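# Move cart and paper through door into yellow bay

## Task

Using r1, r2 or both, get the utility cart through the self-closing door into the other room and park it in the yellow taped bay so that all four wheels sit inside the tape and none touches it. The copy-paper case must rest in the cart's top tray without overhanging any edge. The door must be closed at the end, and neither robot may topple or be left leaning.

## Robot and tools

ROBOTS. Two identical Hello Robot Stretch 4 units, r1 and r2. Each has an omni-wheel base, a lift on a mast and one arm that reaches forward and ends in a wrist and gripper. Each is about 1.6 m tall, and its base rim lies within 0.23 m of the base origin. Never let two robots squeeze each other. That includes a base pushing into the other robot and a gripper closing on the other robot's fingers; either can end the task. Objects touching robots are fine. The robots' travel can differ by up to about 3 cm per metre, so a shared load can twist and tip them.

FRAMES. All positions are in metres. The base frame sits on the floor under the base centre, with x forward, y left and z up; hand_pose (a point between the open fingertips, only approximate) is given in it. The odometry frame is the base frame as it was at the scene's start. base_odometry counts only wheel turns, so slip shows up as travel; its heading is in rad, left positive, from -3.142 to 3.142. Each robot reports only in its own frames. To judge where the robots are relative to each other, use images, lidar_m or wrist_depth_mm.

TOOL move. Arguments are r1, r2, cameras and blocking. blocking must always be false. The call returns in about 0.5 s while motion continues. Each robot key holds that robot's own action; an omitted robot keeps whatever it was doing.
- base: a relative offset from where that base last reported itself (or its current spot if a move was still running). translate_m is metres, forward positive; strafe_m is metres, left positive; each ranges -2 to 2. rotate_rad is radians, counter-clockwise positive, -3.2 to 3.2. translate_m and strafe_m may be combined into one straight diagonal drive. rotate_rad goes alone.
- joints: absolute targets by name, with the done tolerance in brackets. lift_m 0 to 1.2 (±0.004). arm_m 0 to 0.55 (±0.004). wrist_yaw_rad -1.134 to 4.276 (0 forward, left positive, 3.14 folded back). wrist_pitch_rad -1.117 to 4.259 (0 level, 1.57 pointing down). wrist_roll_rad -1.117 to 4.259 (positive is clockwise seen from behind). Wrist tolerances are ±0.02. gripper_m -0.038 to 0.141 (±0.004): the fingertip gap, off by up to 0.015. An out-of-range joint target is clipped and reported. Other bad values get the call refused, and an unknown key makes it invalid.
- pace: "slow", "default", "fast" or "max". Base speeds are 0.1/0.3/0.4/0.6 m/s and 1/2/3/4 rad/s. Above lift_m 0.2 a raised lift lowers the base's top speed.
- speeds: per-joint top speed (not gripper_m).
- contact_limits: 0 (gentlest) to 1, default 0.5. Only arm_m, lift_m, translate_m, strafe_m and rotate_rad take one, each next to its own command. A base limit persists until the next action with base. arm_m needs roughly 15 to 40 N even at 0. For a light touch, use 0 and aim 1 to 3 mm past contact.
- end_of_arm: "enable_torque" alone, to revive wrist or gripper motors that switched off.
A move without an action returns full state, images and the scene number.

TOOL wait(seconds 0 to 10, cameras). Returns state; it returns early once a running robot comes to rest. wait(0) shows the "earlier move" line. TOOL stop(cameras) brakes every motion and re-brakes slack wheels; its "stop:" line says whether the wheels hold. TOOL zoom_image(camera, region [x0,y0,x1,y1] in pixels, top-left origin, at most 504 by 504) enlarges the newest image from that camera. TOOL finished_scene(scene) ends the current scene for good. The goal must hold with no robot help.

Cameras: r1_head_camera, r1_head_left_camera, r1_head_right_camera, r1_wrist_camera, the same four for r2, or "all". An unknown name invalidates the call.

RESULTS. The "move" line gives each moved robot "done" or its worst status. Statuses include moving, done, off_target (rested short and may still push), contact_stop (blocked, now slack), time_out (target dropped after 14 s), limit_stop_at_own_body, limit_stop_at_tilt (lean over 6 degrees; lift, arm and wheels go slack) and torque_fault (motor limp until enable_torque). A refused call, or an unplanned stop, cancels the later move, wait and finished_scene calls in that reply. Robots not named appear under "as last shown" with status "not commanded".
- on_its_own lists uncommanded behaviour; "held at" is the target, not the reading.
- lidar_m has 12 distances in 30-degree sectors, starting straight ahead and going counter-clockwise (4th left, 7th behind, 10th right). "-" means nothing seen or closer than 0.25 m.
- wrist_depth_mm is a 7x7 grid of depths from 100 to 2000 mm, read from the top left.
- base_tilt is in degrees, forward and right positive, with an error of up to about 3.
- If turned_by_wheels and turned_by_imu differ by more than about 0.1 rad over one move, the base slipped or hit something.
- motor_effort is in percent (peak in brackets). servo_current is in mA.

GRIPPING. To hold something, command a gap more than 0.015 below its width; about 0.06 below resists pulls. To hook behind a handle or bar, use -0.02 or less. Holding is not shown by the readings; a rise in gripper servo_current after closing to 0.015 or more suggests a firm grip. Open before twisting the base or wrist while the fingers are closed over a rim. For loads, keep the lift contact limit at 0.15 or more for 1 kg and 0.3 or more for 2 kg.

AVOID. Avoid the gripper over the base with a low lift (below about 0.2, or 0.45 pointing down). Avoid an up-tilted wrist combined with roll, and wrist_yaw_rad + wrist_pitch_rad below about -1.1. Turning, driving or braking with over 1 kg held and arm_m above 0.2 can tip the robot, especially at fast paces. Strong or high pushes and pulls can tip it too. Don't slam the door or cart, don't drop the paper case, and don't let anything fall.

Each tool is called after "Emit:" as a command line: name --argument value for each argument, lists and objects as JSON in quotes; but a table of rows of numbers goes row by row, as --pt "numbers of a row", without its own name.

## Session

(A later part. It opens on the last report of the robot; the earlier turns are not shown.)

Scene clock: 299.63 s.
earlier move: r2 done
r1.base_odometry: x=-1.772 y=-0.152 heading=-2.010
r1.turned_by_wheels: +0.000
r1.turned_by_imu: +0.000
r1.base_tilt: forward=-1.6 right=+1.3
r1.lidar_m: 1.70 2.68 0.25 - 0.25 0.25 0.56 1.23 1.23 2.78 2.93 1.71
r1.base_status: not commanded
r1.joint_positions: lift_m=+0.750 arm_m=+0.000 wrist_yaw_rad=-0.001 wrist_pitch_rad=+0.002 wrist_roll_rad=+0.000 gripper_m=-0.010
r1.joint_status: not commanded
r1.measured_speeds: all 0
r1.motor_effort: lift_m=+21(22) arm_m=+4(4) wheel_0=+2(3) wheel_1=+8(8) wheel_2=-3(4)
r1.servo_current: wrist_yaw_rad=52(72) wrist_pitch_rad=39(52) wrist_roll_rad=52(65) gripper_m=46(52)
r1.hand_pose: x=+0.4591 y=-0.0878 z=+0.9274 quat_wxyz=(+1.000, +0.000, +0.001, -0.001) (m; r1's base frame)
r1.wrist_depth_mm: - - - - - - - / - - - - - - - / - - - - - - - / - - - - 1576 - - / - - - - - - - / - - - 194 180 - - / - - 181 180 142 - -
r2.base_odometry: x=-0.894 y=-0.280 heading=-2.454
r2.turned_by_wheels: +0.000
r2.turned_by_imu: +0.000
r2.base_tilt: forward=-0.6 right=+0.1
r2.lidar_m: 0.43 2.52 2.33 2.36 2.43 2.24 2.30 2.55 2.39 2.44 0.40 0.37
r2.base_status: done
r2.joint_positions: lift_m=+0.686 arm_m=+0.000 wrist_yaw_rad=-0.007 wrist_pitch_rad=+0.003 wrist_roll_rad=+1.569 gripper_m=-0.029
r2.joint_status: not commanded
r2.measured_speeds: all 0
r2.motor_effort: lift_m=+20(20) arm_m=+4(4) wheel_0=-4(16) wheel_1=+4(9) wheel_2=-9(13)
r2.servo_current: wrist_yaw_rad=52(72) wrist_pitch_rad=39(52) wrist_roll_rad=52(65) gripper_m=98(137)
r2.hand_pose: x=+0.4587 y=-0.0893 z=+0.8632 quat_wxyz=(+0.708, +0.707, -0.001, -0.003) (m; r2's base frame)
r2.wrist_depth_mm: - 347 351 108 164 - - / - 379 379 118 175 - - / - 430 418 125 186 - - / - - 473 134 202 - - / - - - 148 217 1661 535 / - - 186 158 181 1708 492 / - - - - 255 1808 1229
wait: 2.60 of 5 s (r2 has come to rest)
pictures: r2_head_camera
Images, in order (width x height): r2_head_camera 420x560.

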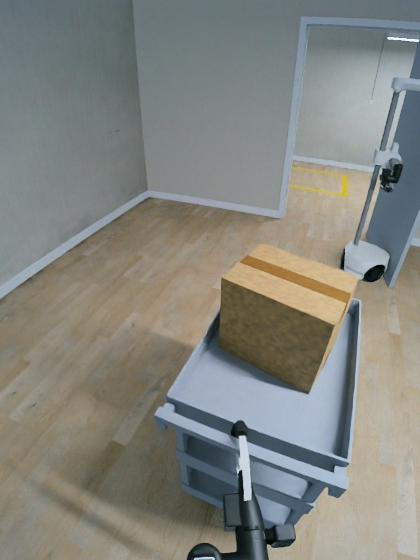

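Emit:
move --r2 '{"base":{"rotate_rad":-0.16},"pace":"slow"}' --blocking false

Emit:
wait --seconds 3

Emit:
move --r2 '{"base":{"strafe_m":0.07},"pace":"slow"}' --blocking false

Emit:
wait --seconds 3

Emit:
move --r2 '{"base":{"rotate_rad":-0.16},"pace":"slow"}' --blocking false

Emit:
wait --seconds 3 --cameras '["r2_head_camera","r1_head_camera"]'

Scene clock: 307.30 s.
move: r2 moving
r1: as last shown
r1.lidar_m: 1.67 2.71 0.25 - 0.25 0.26 0.50 1.25 1.23 2.76 2.91 1.71
r1.motor_effort: lift_m=+21(22) arm_m=+4(4) wheel_0=+2(2) wheel_1=+8(8) wheel_2=-3(4)
r1.servo_current: wrist_yaw_rad=59(65) wrist_pitch_rad=46(46) wrist_roll_rad=26(65) gripper_m=46(46)
r1.wrist_depth_mm: - - - - - - - / - - - - - - - / - - - - - - - / - - - - 1576 - - / - - - - - - - / - - - 195 180 - - / - - 181 180 142 - -
r2.base_odometry: x=-0.894 y=-0.280 heading=-2.568
r2.turned_by_wheels: -0.114
r2.turned_by_imu: -0.110
r2.base_tilt: forward=-0.7 right=+0.0
r2.lidar_m: 0.42 0.48 2.34 2.34 2.53 2.24 2.26 2.69 2.38 2.40 2.91 0.39
r2.base_status: rotate_rad moving
r2.joint_positions: lift_m=+0.686 arm_m=+0.000 wrist_yaw_rad=+0.009 wrist_pitch_rad=+0.003 wrist_roll_rad=+1.569 gripper_m=-0.029
r2.joint_status: not commanded
r2.measured_speeds: translate_m=+0.000 strafe_m=-0.001 rotate_rad=-0.322 lift_m=+0.000 arm_m=+0.000 wrist_yaw_rad=+0.000 wrist_pitch_rad=+0.000 wrist_roll_rad=+0.000
r2.motor_effort: lift_m=+20(20) arm_m=+4(4) wheel_0=+16(16) wheel_1=+6(8) wheel_2=+9(12)
r2.servo_current: wrist_yaw_rad=52(65) wrist_pitch_rad=46(52) wrist_roll_rad=52(59) gripper_m=98(104)
r2.hand_pose: x=+0.4600 y=-0.0850 z=+0.8632 quat_wxyz=(+0.708, +0.707, +0.004, +0.002) (m; r2's base frame)
r2.wrist_depth_mm: - - 492 123 177 - - / - 379 379 129 185 - - / - 424 415 137 195 - - / - - 455 145 206 - - / - - 504 153 219 - - / - - 188 161 180 1661 508 / - - - - 245 1661 1255
pictures: none

Scene clock: 307.90 s.
earlier move: r2 done
r1.base_odometry: x=-1.772 y=-0.152 heading=-2.010
r1.turned_by_wheels: +0.000
r1.turned_by_imu: +0.000
r1.base_tilt: forward=-1.5 right=+1.3
r1.lidar_m: 1.67 2.72 0.25 - 0.25 0.25 0.54 1.24 1.20 2.77 2.94 1.71
r1.base_status: not commanded
r1.joint_positions: lift_m=+0.750 arm_m=+0.000 wrist_yaw_rad=-0.001 wrist_pitch_rad=+0.002 wrist_roll_rad=+0.000 gripper_m=-0.010
r1.joint_status: not commanded
r1.measured_speeds: all 0
r1.motor_effort: lift_m=+22(22) arm_m=+4(4) wheel_0=+2(2) wheel_1=+8(8) wheel_2=-3(4)
r1.servo_current: wrist_yaw_rad=59(72) wrist_pitch_rad=39(52) wrist_roll_rad=52(65) gripper_m=39(46)
r1.hand_pose: x=+0.4591 y=-0.0878 z=+0.9274 quat_wxyz=(+1.000, +0.000, +0.001, -0.001) (m; r1's base frame)
r1.wrist_depth_mm: - - - - - - - / - - - - - - - / - - - - - - - / - - - - 1576 - - / - - - - - - - / - - - 195 180 - - / - - 180 180 142 - -
r2.base_odometry: x=-0.894 y=-0.280 heading=-2.613
r2.turned_by_wheels: -0.045
r2.turned_by_imu: -0.044
r2.base_tilt: forward=-0.6 right=+0.1
r2.lidar_m: 0.43 0.45 2.33 2.32 2.59 2.26 2.27 2.67 2.39 2.40 2.77 0.41
r2.base_status: done
r2.joint_positions: lift_m=+0.686 arm_m=+0.000 wrist_yaw_rad=+0.003 wrist_pitch_rad=+0.003 wrist_roll_rad=+1.569 gripper_m=-0.029
r2.joint_status: not commanded
r2.measured_speeds: all 0
r2.motor_effort: lift_m=+20(20) arm_m=-4(4) wheel_0=+3(16) wheel_1=+4(8) wheel_2=+7(12)
r2.servo_current: wrist_yaw_rad=46(65) wrist_pitch_rad=46(52) wrist_roll_rad=46(59) gripper_m=98(104)
r2.hand_pose: x=+0.4596 y=-0.0864 z=+0.8632 quat_wxyz=(+0.708, +0.707, +0.002, +0.000) (m; r2's base frame)
r2.wrist_depth_mm: - - - 141 196 661 - / - 433 402 146 203 - - / - 427 421 150 210 - - / - - 449 157 217 - - / - - 484 164 226 - - / - - 188 170 181 1618 521 / - - - - 243 1618 1160
wait: 0.60 of 3 s (r2 has come to rest)
pictures: none

Scene clock: 308.40 s.
move: r2 moving
r1: as last shown
r1.base_tilt: forward=-1.6 right=+1.3
r1.lidar_m: 1.67 2.68 0.25 - 0.25 0.26 0.53 1.23 1.22 2.79 2.92 1.67
r1.motor_effort: lift_m=+21(22) arm_m=+4(4) wheel_0=+2(3) wheel_1=+8(8) wheel_2=-3(3)
r1.servo_current: wrist_yaw_rad=65(65) wrist_pitch_rad=39(46) wrist_roll_rad=33(59) gripper_m=52(52)
r1.wrist_depth_mm: - - - - - - - / - - - - - - - / - - - - - - - / - - - - 1576 - - / - - - - - - - / - - - 193 180 - - / - - 180 180 142 - -
r2.base_odometry: x=-0.887 y=-0.292 heading=-2.613
r2.turned_by_wheels: +0.000
r2.turned_by_imu: +0.000
r2.base_tilt: forward=-0.6 right=+0.1
r2.lidar_m: 0.41 2.71 2.33 2.29 2.61 2.25 2.25 2.67 2.39 2.41 2.81 0.40
r2.base_status: strafe_m moving
r2.joint_positions: lift_m=+0.686 arm_m=+0.000 wrist_yaw_rad=+0.003 wrist_pitch_rad=+0.003 wrist_roll_rad=+1.569 gripper_m=-0.029
r2.joint_status: not commanded
r2.measured_speeds: translate_m=-0.001 strafe_m=+0.056 rotate_rad=+0.003 lift_m=+0.000 arm_m=+0.000 wrist_yaw_rad=-0.010 wrist_pitch_rad=+0.000 wrist_roll_rad=+0.000
r2.motor_effort: lift_m=+20(20) arm_m=-4(4) wheel_0=-7(13) wheel_1=+7(9) wheel_2=-1(6)
r2.servo_current: wrist_yaw_rad=52(59) wrist_pitch_rad=46(46) wrist_roll_rad=46(59) gripper_m=91(104)
r2.hand_pose: x=+0.4595 y=-0.0867 z=+0.8632 quat_wxyz=(+0.708, +0.707, +0.002, +0.000) (m; r2's base frame)
r2.wrist_depth_mm: - - - 142 196 640 - / - 436 402 147 203 - - / - 424 418 151 210 - - / - - 445 158 218 - - / - - 484 165 226 - - / - - 186 169 180 1661 525 / - - - - 243 1661 1138
pictures: none

Scene clock: 309.73 s.
earlier move: r2 done
r1.base_odometry: x=-1.772 y=-0.152 heading=-2.010
r1.turned_by_wheels: +0.000
r1.turned_by_imu: +0.000
r1.base_tilt: forward=-1.6 right=+1.3
r1.lidar_m: 1.67 2.69 0.25 - 0.25 0.25 0.55 1.23 1.23 2.78 2.93 1.69
r1.base_status: not commanded
r1.joint_positions: lift_m=+0.750 arm_m=+0.000 wrist_yaw_rad=-0.001 wrist_pitch_rad=+0.002 wrist_roll_rad=+0.000 gripper_m=-0.010
r1.joint_status: not commanded
r1.measured_speeds: all 0
r1.motor_effort: lift_m=+21(22) arm_m=+4(4) wheel_0=+2(3) wheel_1=+8(9) wheel_2=-3(4)
r1.servo_current: wrist_yaw_rad=52(65) wrist_pitch_rad=46(52) wrist_roll_rad=46(59) gripper_m=39(52)
r1.hand_pose: x=+0.4591 y=-0.0878 z=+0.9274 quat_wxyz=(+1.000, +0.000, +0.001, -0.001) (m; r1's base frame)
r1.wrist_depth_mm: - - - - - - - / - - - - - - - / - - - - - - - / - - - - 1576 - - / - - - - - - - / - - - 194 180 - - / - - 180 180 142 - -
r2.base_odometry: x=-0.859 y=-0.340 heading=-2.613
r2.turned_by_wheels: +0.000
r2.turned_by_imu: +0.000
r2.base_tilt: forward=-0.7 right=+0.1
r2.lidar_m: 0.41 2.64 2.30 2.26 2.60 2.22 2.24 2.63 2.46 2.45 2.89 0.39
r2.base_status: done
r2.joint_positions: lift_m=+0.686 arm_m=+0.000 wrist_yaw_rad=-0.003 wrist_pitch_rad=+0.003 wrist_roll_rad=+1.569 gripper_m=-0.029
r2.joint_status: not commanded
r2.measured_speeds: all 0
r2.motor_effort: lift_m=+20(20) arm_m=-4(4) wheel_0=-6(14) wheel_1=+3(9) wheel_2=+0(6)
r2.servo_current: wrist_yaw_rad=59(59) wrist_pitch_rad=39(46) wrist_roll_rad=33(59) gripper_m=111(111)
r2.hand_pose: x=+0.4590 y=-0.0883 z=+0.8632 quat_wxyz=(+0.708, +0.707, +0.000, -0.002) (m; r2's base frame)
r2.wrist_depth_mm: - - - 132 186 - - / - 387 387 137 194 - - / - 427 418 145 205 - - / - - 455 153 215 - - / - - 500 159 223 - - / - - 185 167 181 1661 512 / - - - - 245 1661 1205
wait: 1.33 of 3 s (r2 has come to rest)
pictures: none

Scene clock: 310.23 s.
move: r2 moving
r1: as last shown
r1.lidar_m: 1.66 2.69 0.25 - 0.25 0.25 0.52 1.24 1.19 2.77 2.90 1.69
r1.motor_effort: lift_m=+21(22) arm_m=+3(4) wheel_0=+2(2) wheel_1=+8(8) wheel_2=-3(3)
r1.servo_current: wrist_yaw_rad=46(59) wrist_pitch_rad=46(46) wrist_roll_rad=52(59) gripper_m=46(46)
r1.wrist_depth_mm: - - - - - - - / - - - - - - - / - - - - - - - / - - - - 1661 - - / - - - - - - - / - - - 195 180 - - / - - 180 180 142 - -
r2.base_odometry: x=-0.859 y=-0.340 heading=-2.727
r2.turned_by_wheels: -0.114
r2.turned_by_imu: -0.110
r2.base_tilt: forward=-0.6 right=+0.0
r2.lidar_m: 0.41 0.45 2.32 2.27 2.51 2.24 2.21 2.46 2.49 2.45 2.72 0.41
r2.base_status: rotate_rad moving
r2.joint_positions: lift_m=+0.686 arm_m=+0.000 wrist_yaw_rad=+0.010 wrist_pitch_rad=+0.003 wrist_roll_rad=+1.569 gripper_m=-0.029
r2.joint_status: not commanded
r2.measured_speeds: translate_m=+0.000 strafe_m=-0.001 rotate_rad=-0.312 lift_m=+0.000 arm_m=+0.000 wrist_yaw_rad=+0.000 wrist_pitch_rad=+0.000 wrist_roll_rad=+0.000
r2.motor_effort: lift_m=+20(20) arm_m=-3(4) wheel_0=+10(15) wheel_1=+6(9) wheel_2=+15(15)
r2.servo_current: wrist_yaw_rad=52(72) wrist_pitch_rad=46(46) wrist_roll_rad=46(59) gripper_m=98(104)
r2.hand_pose: x=+0.4601 y=-0.0846 z=+0.8632 quat_wxyz=(+0.708, +0.706, +0.004, +0.002) (m; r2's base frame)
r2.wrist_depth_mm: - - - 143 198 691 - / - - 402 148 204 - - / - 424 418 151 211 - - / - - 449 157 218 788 - / - - 477 164 225 - - / - - 189 168 181 1808 - / - - - - 240 1661 484
pictures: none

Scene clock: 310.83 s.
earlier move: r2 done
r1.base_odometry: x=-1.772 y=-0.152 heading=-2.010
r1.turned_by_wheels: +0.000
r1.turned_by_imu: +0.000
r1.base_tilt: forward=-1.6 right=+1.3
r1.lidar_m: 1.65 2.72 0.25 - 0.25 0.25 0.55 1.24 1.21 2.78 2.94 1.71
r1.base_status: not commanded
r1.joint_positions: lift_m=+0.750 arm_m=+0.000 wrist_yaw_rad=-0.001 wrist_pitch_rad=+0.002 wrist_roll_rad=+0.000 gripper_m=-0.010
r1.joint_status: not commanded
r1.measured_speeds: all 0
r1.motor_effort: lift_m=+22(22) arm_m=+4(4) wheel_0=+2(2) wheel_1=+8(8) wheel_2=-3(3)
r1.servo_current: wrist_yaw_rad=59(59) wrist_pitch_rad=46(46) wrist_roll_rad=39(59) gripper_m=46(46)
r1.hand_pose: x=+0.4591 y=-0.0878 z=+0.9274 quat_wxyz=(+1.000, +0.000, +0.001, -0.001) (m; r1's base frame)
r1.wrist_depth_mm: - - - - - - - / - - - - - - - / - - - - - - - / - - - - 1576 - - / - - - - - - - / - - - 194 180 - - / - - 181 181 142 - -
r2.base_odometry: x=-0.859 y=-0.340 heading=-2.772
r2.turned_by_wheels: -0.045
r2.turned_by_imu: -0.043
r2.base_tilt: forward=-0.7 right=+0.0
r2.lidar_m: 0.39 0.42 2.31 2.26 2.50 2.27 2.23 2.41 2.48 2.46 2.67 0.43
r2.base_status: done
r2.joint_positions: lift_m=+0.686 arm_m=+0.000 wrist_yaw_rad=+0.010 wrist_pitch_rad=+0.003 wrist_roll_rad=+1.569 gripper_m=-0.029
r2.joint_status: not commanded
r2.measured_speeds: all 0
r2.motor_effort: lift_m=+20(20) arm_m=-4(4) wheel_0=+7(15) wheel_1=+5(9) wheel_2=+6(15)
r2.servo_current: wrist_yaw_rad=59(72) wrist_pitch_rad=33(46) wrist_roll_rad=46(59) gripper_m=104(104)
r2.hand_pose: x=+0.4601 y=-0.0846 z=+0.8632 quat_wxyz=(+0.708, +0.706, +0.004, +0.002) (m; r2's base frame)
r2.wrist_depth_mm: - - - 157 213 1618 535 / - - - 160 218 732 - / - 427 421 163 220 820 - / - - 442 165 224 820 - / - - 466 168 228 - - / - - 188 170 181 - - / - - - - 234 1618 512
wait: 0.60 of 3 s (r2 has come to rest)
pictures: r1_head_camera, r2_head_camera
Images, in order (width x height): r1_head_camera 420x560, r2_head_camera 420x560.

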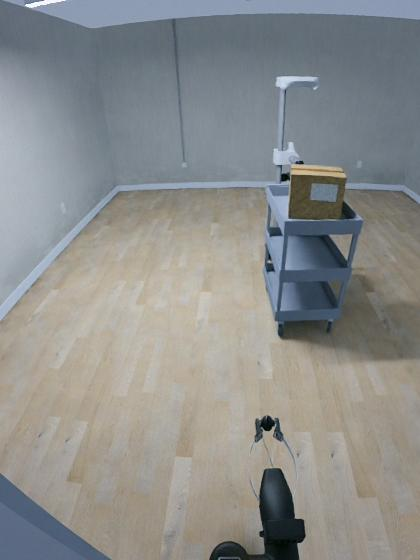

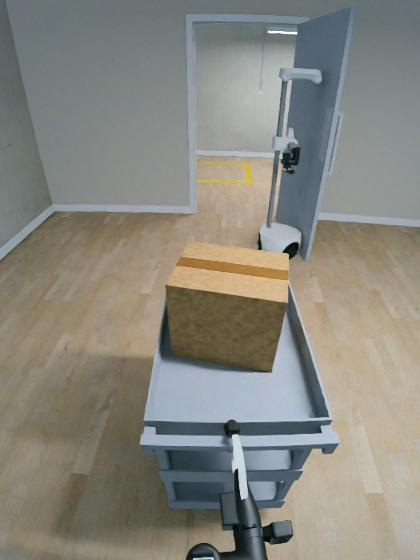

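Emit:
move --r2 '{"base":{"translate_m":0.4,"strafe_m":0.0},"pace":"slow"}' --blocking false

Emit:
wait --seconds 6 --cameras '["r2_head_camera"]'

Scene clock: 324.07 s.
move: r2 moving
r1: as last shown
r1.lidar_m: 1.64 2.70 0.25 - 0.25 0.25 0.53 1.23 1.22 2.78 2.94 1.70
r1.servo_current: wrist_yaw_rad=52(65) wrist_pitch_rad=39(46) wrist_roll_rad=46(65) gripper_m=46(46)
r1.wrist_depth_mm: - - - - - - - / - - - - - - - / - - - - - - - / - - - - 1576 - - / - - - - - - - / - - - 195 180 - - / - - 180 180 142 - -
r2.base_odometry: x=-0.870 y=-0.345 heading=-2.772
r2.turned_by_wheels: +0.000
r2.turned_by_imu: +0.001
r2.base_tilt: forward=-0.6 right=+0.1
r2.lidar_m: 0.39 0.40 2.33 2.25 2.49 2.28 2.24 2.42 2.53 2.44 2.68 0.41
r2.base_status: translate_m moving; strafe_m moving
r2.joint_positions: lift_m=+0.686 arm_m=+0.000 wrist_yaw_rad=+0.005 wrist_pitch_rad=+0.003 wrist_roll_rad=+1.569 gripper_m=-0.029
r2.joint_status: not commanded
r2.measured_speeds: translate_m=+0.047 strafe_m=+0.000 rotate_rad=-0.003 lift_m=+0.000 arm_m=+0.000 wrist_yaw_rad=-0.043 wrist_pitch_rad=+0.000 wrist_roll_rad=+0.000
r2.motor_effort: lift_m=+20(20) arm_m=-4(4) wheel_0=+7(11) wheel_1=+8(9) wheel_2=-11(11)
r2.servo_current: wrist_yaw_rad=39(65) wrist_pitch_rad=39(46) wrist_roll_rad=33(59) gripper_m=98(104)
r2.hand_pose: x=+0.4598 y=-0.0859 z=+0.8632 quat_wxyz=(+0.708, +0.707, +0.003, +0.001) (m; r2's base frame)
r2.wrist_depth_mm: - - - 158 214 1618 530 / - - - 160 219 741 - / - 430 421 162 221 798 - / - - 442 164 223 809 - / - - 466 167 225 - - / - - 187 168 180 - - / - - - - 231 1618 500
pictures: none

Scene clock: 328.87 s.
earlier move: r2 done
r1.base_odometry: x=-1.772 y=-0.152 heading=-2.010
r1.turned_by_wheels: +0.000
r1.turned_by_imu: +0.000
r1.base_tilt: forward=-1.6 right=+1.3
r1.lidar_m: 1.51 2.68 0.25 - 0.25 0.25 0.57 1.24 1.21 2.77 2.91 1.29
r1.base_status: not commanded
r1.joint_positions: lift_m=+0.750 arm_m=+0.000 wrist_yaw_rad=-0.001 wrist_pitch_rad=+0.002 wrist_roll_rad=+0.000 gripper_m=-0.010
r1.joint_status: not commanded
r1.measured_speeds: all 0
r1.motor_effort: lift_m=+21(22) arm_m=+4(4) wheel_0=+2(3) wheel_1=+8(9) wheel_2=-3(4)
r1.servo_current: wrist_yaw_rad=59(78) wrist_pitch_rad=46(52) wrist_roll_rad=65(72) gripper_m=52(52)
r1.hand_pose: x=+0.4591 y=-0.0878 z=+0.9274 quat_wxyz=(+1.000, +0.000, +0.001, -0.001) (m; r1's base frame)
r1.wrist_depth_mm: - - - - - - - / - - - - - - - / - - - - - - - / - - - - - 1182 - / - - - - - 1205 - / - - - 195 181 - - / - - 180 181 152 - -
r2.base_odometry: x=-1.231 y=-0.485 heading=-2.771
r2.turned_by_wheels: +0.000
r2.turned_by_imu: +0.002
r2.base_tilt: forward=-0.7 right=+0.0
r2.lidar_m: 0.38 0.41 2.28 2.24 2.44 2.68 2.62 2.83 2.53 2.49 2.71 0.43
r2.base_status: done
r2.joint_positions: lift_m=+0.686 arm_m=+0.000 wrist_yaw_rad=+0.002 wrist_pitch_rad=+0.003 wrist_roll_rad=+1.569 gripper_m=-0.029
r2.joint_status: not commanded
r2.measured_speeds: all 0
r2.motor_effort: lift_m=+20(20) arm_m=+4(4) wheel_0=+8(14) wheel_1=+6(9) wheel_2=-3(17)
r2.servo_current: wrist_yaw_rad=52(65) wrist_pitch_rad=52(52) wrist_roll_rad=52(65) gripper_m=78(104)
r2.hand_pose: x=+0.4595 y=-0.0867 z=+0.8633 quat_wxyz=(+0.708, +0.707, +0.002, +0.000) (m; r2's base frame)
r2.wrist_depth_mm: - - - 164 223 1618 1229 / - - - 165 223 1537 - / - - 427 166 224 820 - / - - 436 165 225 809 - / - - 455 167 225 820 - / - - 188 167 181 - - / - - 492 - 227 1756 -
wait: 4.80 of 6 s (r2 has come to rest)
pictures: r2_head_camera
Images, in order (width x height): r2_head_camera 420x560.

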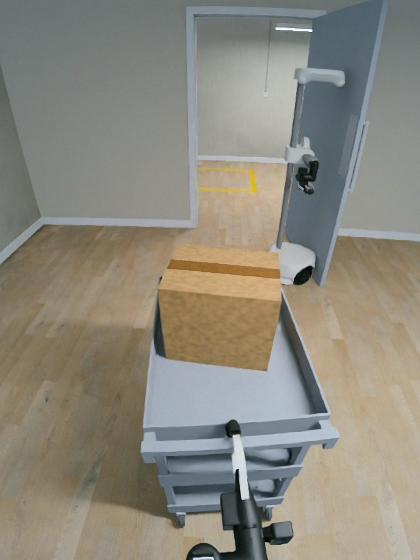

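Emit:
move --r2 '{"base":{"rotate_rad":-0.06},"pace":"slow"}' --blocking false

Emit:
wait --seconds 2

Emit:
move --r2 '{"base":{"translate_m":0.4,"strafe_m":0.07},"pace":"slow"}' --blocking false

Emit:
wait --seconds 6 --cameras '["r2_head_camera"]'

Scene clock: 344.10 s.
move: r2 moving
r1: as last shown
r1.lidar_m: 1.50 2.67 0.25 - 0.25 0.25 0.56 1.22 1.22 2.77 2.91 1.31
r1.motor_effort: lift_m=+21(22) arm_m=+4(4) wheel_0=+2(3) wheel_1=+8(8) wheel_2=-3(3)
r1.servo_current: wrist_yaw_rad=59(59) wrist_pitch_rad=46(46) wrist_roll_rad=52(65) gripper_m=46(52)
r1.wrist_depth_mm: - - - - - - - / - - - - - - - / - - - - - - - / - - - - - 1205 - / - - - - - 1205 - / - - - 195 182 - - / - - 181 180 152 - -
r2.base_odometry: x=-1.231 y=-0.485 heading=-2.830
r2.turned_by_wheels: -0.059
r2.turned_by_imu: -0.057
r2.base_tilt: forward=-0.7 right=+0.1
r2.lidar_m: 0.37 0.37 2.28 2.25 2.35 2.70 2.63 2.78 2.57 2.50 2.65 0.44
r2.base_status: rotate_rad moving
r2.joint_positions: lift_m=+0.686 arm_m=+0.000 wrist_yaw_rad=+0.008 wrist_pitch_rad=+0.003 wrist_roll_rad=+1.569 gripper_m=-0.029
r2.joint_status: not commanded
r2.measured_speeds: translate_m=+0.000 strafe_m=+0.000 rotate_rad=-0.009 lift_m=+0.000 arm_m=+0.000 wrist_yaw_rad=+0.000 wrist_pitch_rad=+0.000 wrist_roll_rad=+0.000
r2.motor_effort: lift_m=+20(20) arm_m=+4(4) wheel_0=+6(14) wheel_1=+3(10) wheel_2=+7(11)
r2.servo_current: wrist_yaw_rad=72(72) wrist_pitch_rad=39(46) wrist_roll_rad=59(59) gripper_m=98(98)
r2.hand_pose: x=+0.4600 y=-0.0850 z=+0.8633 quat_wxyz=(+0.708, +0.707, +0.004, +0.002) (m; r2's base frame)
r2.wrist_depth_mm: - - - 178 239 1576 1205 / - - - 177 237 1661 544 / - - - 175 235 798 - / - - 442 174 232 820 - / - - 455 171 229 820 - / - - 187 169 180 - - / - - 469 - 224 - -
pictures: none

Scene clock: 344.37 s.
earlier move: r2 done
r1.base_odometry: x=-1.772 y=-0.152 heading=-2.010
r1.turned_by_wheels: +0.000
r1.turned_by_imu: +0.000
r1.base_tilt: forward=-1.6 right=+1.2
r1.lidar_m: 1.48 2.69 0.25 - 0.25 0.25 0.54 1.24 1.21 2.77 2.91 1.29
r1.base_status: not commanded
r1.joint_positions: lift_m=+0.750 arm_m=+0.000 wrist_yaw_rad=-0.001 wrist_pitch_rad=+0.002 wrist_roll_rad=+0.000 gripper_m=-0.010
r1.joint_status: not commanded
r1.measured_speeds: all 0
r1.motor_effort: lift_m=+22(22) arm_m=+4(4) wheel_0=+2(3) wheel_1=+8(8) wheel_2=-3(3)
r1.servo_current: wrist_yaw_rad=59(59) wrist_pitch_rad=39(46) wrist_roll_rad=39(65) gripper_m=39(52)
r1.hand_pose: x=+0.4591 y=-0.0878 z=+0.9274 quat_wxyz=(+1.000, +0.000, +0.001, -0.001) (m; r1's base frame)
r1.wrist_depth_mm: - - - - - - - / - - - - - - - / - - - - - - - / - - - - - 1160 - / - - - - - 1205 - / - - - 195 1008 - - / - - 180 181 153 - -
r2.base_odometry: x=-1.231 y=-0.485 heading=-2.830
r2.turned_by_wheels: +0.000
r2.turned_by_imu: +0.000
r2.base_tilt: forward=-0.7 right=+0.1
r2.lidar_m: 0.37 0.39 2.29 2.25 2.34 2.70 2.63 2.77 2.56 2.51 2.65 0.43
r2.base_status: done
r2.joint_positions: lift_m=+0.686 arm_m=+0.000 wrist_yaw_rad=+0.008 wrist_pitch_rad=+0.003 wrist_roll_rad=+1.569 gripper_m=-0.029
r2.joint_status: not commanded
r2.measured_speeds: all 0
r2.motor_effort: lift_m=+20(20) arm_m=+4(4) wheel_0=+5(14) wheel_1=+3(10) wheel_2=+6(11)
r2.servo_current: wrist_yaw_rad=59(72) wrist_pitch_rad=46(46) wrist_roll_rad=46(59) gripper_m=91(98)
r2.hand_pose: x=+0.4600 y=-0.0851 z=+0.8633 quat_wxyz=(+0.708, +0.707, +0.004, +0.002) (m; r2's base frame)
r2.wrist_depth_mm: - - - 179 240 1576 1229 / - - - 177 236 1618 544 / - - - 175 235 788 - / - - 439 173 231 831 - / - - 449 171 229 820 - / - - 188 169 180 - - / - - 469 - 224 - -
wait: 0.27 of 2 s (r2 has come to rest)
pictures: none

Scene clock: 344.87 s.
move: r2 moving
r1: as last shown
r1.base_tilt: forward=-1.6 right=+1.3
r1.lidar_m: 1.45 2.71 0.25 - 0.25 0.25 0.56 1.26 1.21 2.79 2.93 1.28
r1.motor_effort: lift_m=+22(22) arm_m=+4(4) wheel_0=+1(2) wheel_1=+8(8) wheel_2=-3(3)
r1.servo_current: wrist_yaw_rad=46(59) wrist_pitch_rad=46(46) wrist_roll_rad=26(52) gripper_m=46(46)
r1.wrist_depth_mm: - - - - - - - / - - - - - - - / - - - - - - - / - - - - - 1160 - / - - - - - 1182 - / - - - 194 182 - - / - - 180 180 152 - -
r2.base_odometry: x=-1.242 y=-0.491 heading=-2.829
r2.turned_by_wheels: +0.000
r2.turned_by_imu: +0.000
r2.base_tilt: forward=-0.7 right=+0.1
r2.lidar_m: 0.36 0.38 2.29 2.20 2.33 2.73 2.62 2.81 2.56 2.51 2.64 0.42
r2.base_status: translate_m moving; strafe_m moving
r2.joint_positions: lift_m=+0.686 arm_m=+0.000 wrist_yaw_rad=+0.003 wrist_pitch_rad=+0.003 wrist_roll_rad=+1.569 gripper_m=-0.029
r2.joint_status: not commanded
r2.measured_speeds: translate_m=+0.048 strafe_m=+0.009 rotate_rad=-0.002 lift_m=+0.000 arm_m=+0.000 wrist_yaw_rad=-0.013 wrist_pitch_rad=+0.000 wrist_roll_rad=+0.000
r2.motor_effort: lift_m=+20(20) arm_m=+4(4) wheel_0=+10(10) wheel_1=+9(10) wheel_2=-10(12)
r2.servo_current: wrist_yaw_rad=52(59) wrist_pitch_rad=46(46) wrist_roll_rad=39(52) gripper_m=85(104)
r2.hand_pose: x=+0.4595 y=-0.0867 z=+0.8633 quat_wxyz=(+0.708, +0.707, +0.002, +0.000) (m; r2's base frame)
r2.wrist_depth_mm: - - - 182 244 1618 1182 / - - - 179 240 1618 580 / - - - 176 236 809 - / - - 445 175 232 831 - / - - 449 171 229 820 - / - - 188 168 181 - - / - - 466 - 222 - -
pictures: none

Scene clock: 349.70 s.
earlier move: r2 done
r1.base_odometry: x=-1.772 y=-0.152 heading=-2.010
r1.turned_by_wheels: +0.000
r1.turned_by_imu: +0.000
r1.base_tilt: forward=-1.6 right=+1.2
r1.lidar_m: 1.56 2.71 0.25 - 0.25 0.25 0.56 1.21 1.22 2.78 1.32 0.98
r1.base_status: not commanded
r1.joint_positions: lift_m=+0.750 arm_m=+0.000 wrist_yaw_rad=-0.001 wrist_pitch_rad=+0.002 wrist_roll_rad=+0.000 gripper_m=-0.010
r1.joint_status: not commanded
r1.measured_speeds: all 0
r1.motor_effort: lift_m=+22(22) arm_m=+4(4) wheel_0=+2(3) wheel_1=+8(9) wheel_2=-3(4)
r1.servo_current: wrist_yaw_rad=46(78) wrist_pitch_rad=46(52) wrist_roll_rad=33(72) gripper_m=39(52)
r1.hand_pose: x=+0.4591 y=-0.0878 z=+0.9274 quat_wxyz=(+1.000, +0.000, +0.001, -0.001) (m; r1's base frame)
r1.wrist_depth_mm: - - - - - - - / - - - - - - - / - - - - - - - / - - - - - 1008 798 / - - - - - 960 798 / - - - 195 1182 - 1229 / - - 180 180 152 - -
r2.base_odometry: x=-1.590 y=-0.674 heading=-2.830
r2.turned_by_wheels: -0.001
r2.turned_by_imu: -0.002
r2.base_tilt: forward=-0.7 right=+0.1
r2.lidar_m: 0.35 0.36 2.21 2.15 2.24 3.10 3.04 3.18 2.66 2.59 2.76 0.44
r2.base_status: done
r2.joint_positions: lift_m=+0.686 arm_m=+0.000 wrist_yaw_rad=-0.006 wrist_pitch_rad=+0.003 wrist_roll_rad=+1.569 gripper_m=-0.029
r2.joint_status: not commanded
r2.measured_speeds: all 0
r2.motor_effort: lift_m=+20(20) arm_m=+4(4) wheel_0=+2(10) wheel_1=+4(10) wheel_2=-8(17)
r2.servo_current: wrist_yaw_rad=52(72) wrist_pitch_rad=46(52) wrist_roll_rad=33(59) gripper_m=91(104)
r2.hand_pose: x=+0.4588 y=-0.0890 z=+0.8633 quat_wxyz=(+0.708, +0.707, -0.001, -0.003) (m; r2's base frame)
r2.wrist_depth_mm: - - - 199 267 1499 1160 / - - - 192 254 1537 1229 / - - - 185 246 1618 - / - - 445 180 238 842 - / - - 445 175 230 809 - / - - 187 167 181 - - / - 449 442 - 218 - -
wait: 4.83 of 6 s (r2 has come to rest)
pictures: r2_head_camera
Images, in order (width x height): r2_head_camera 420x560.

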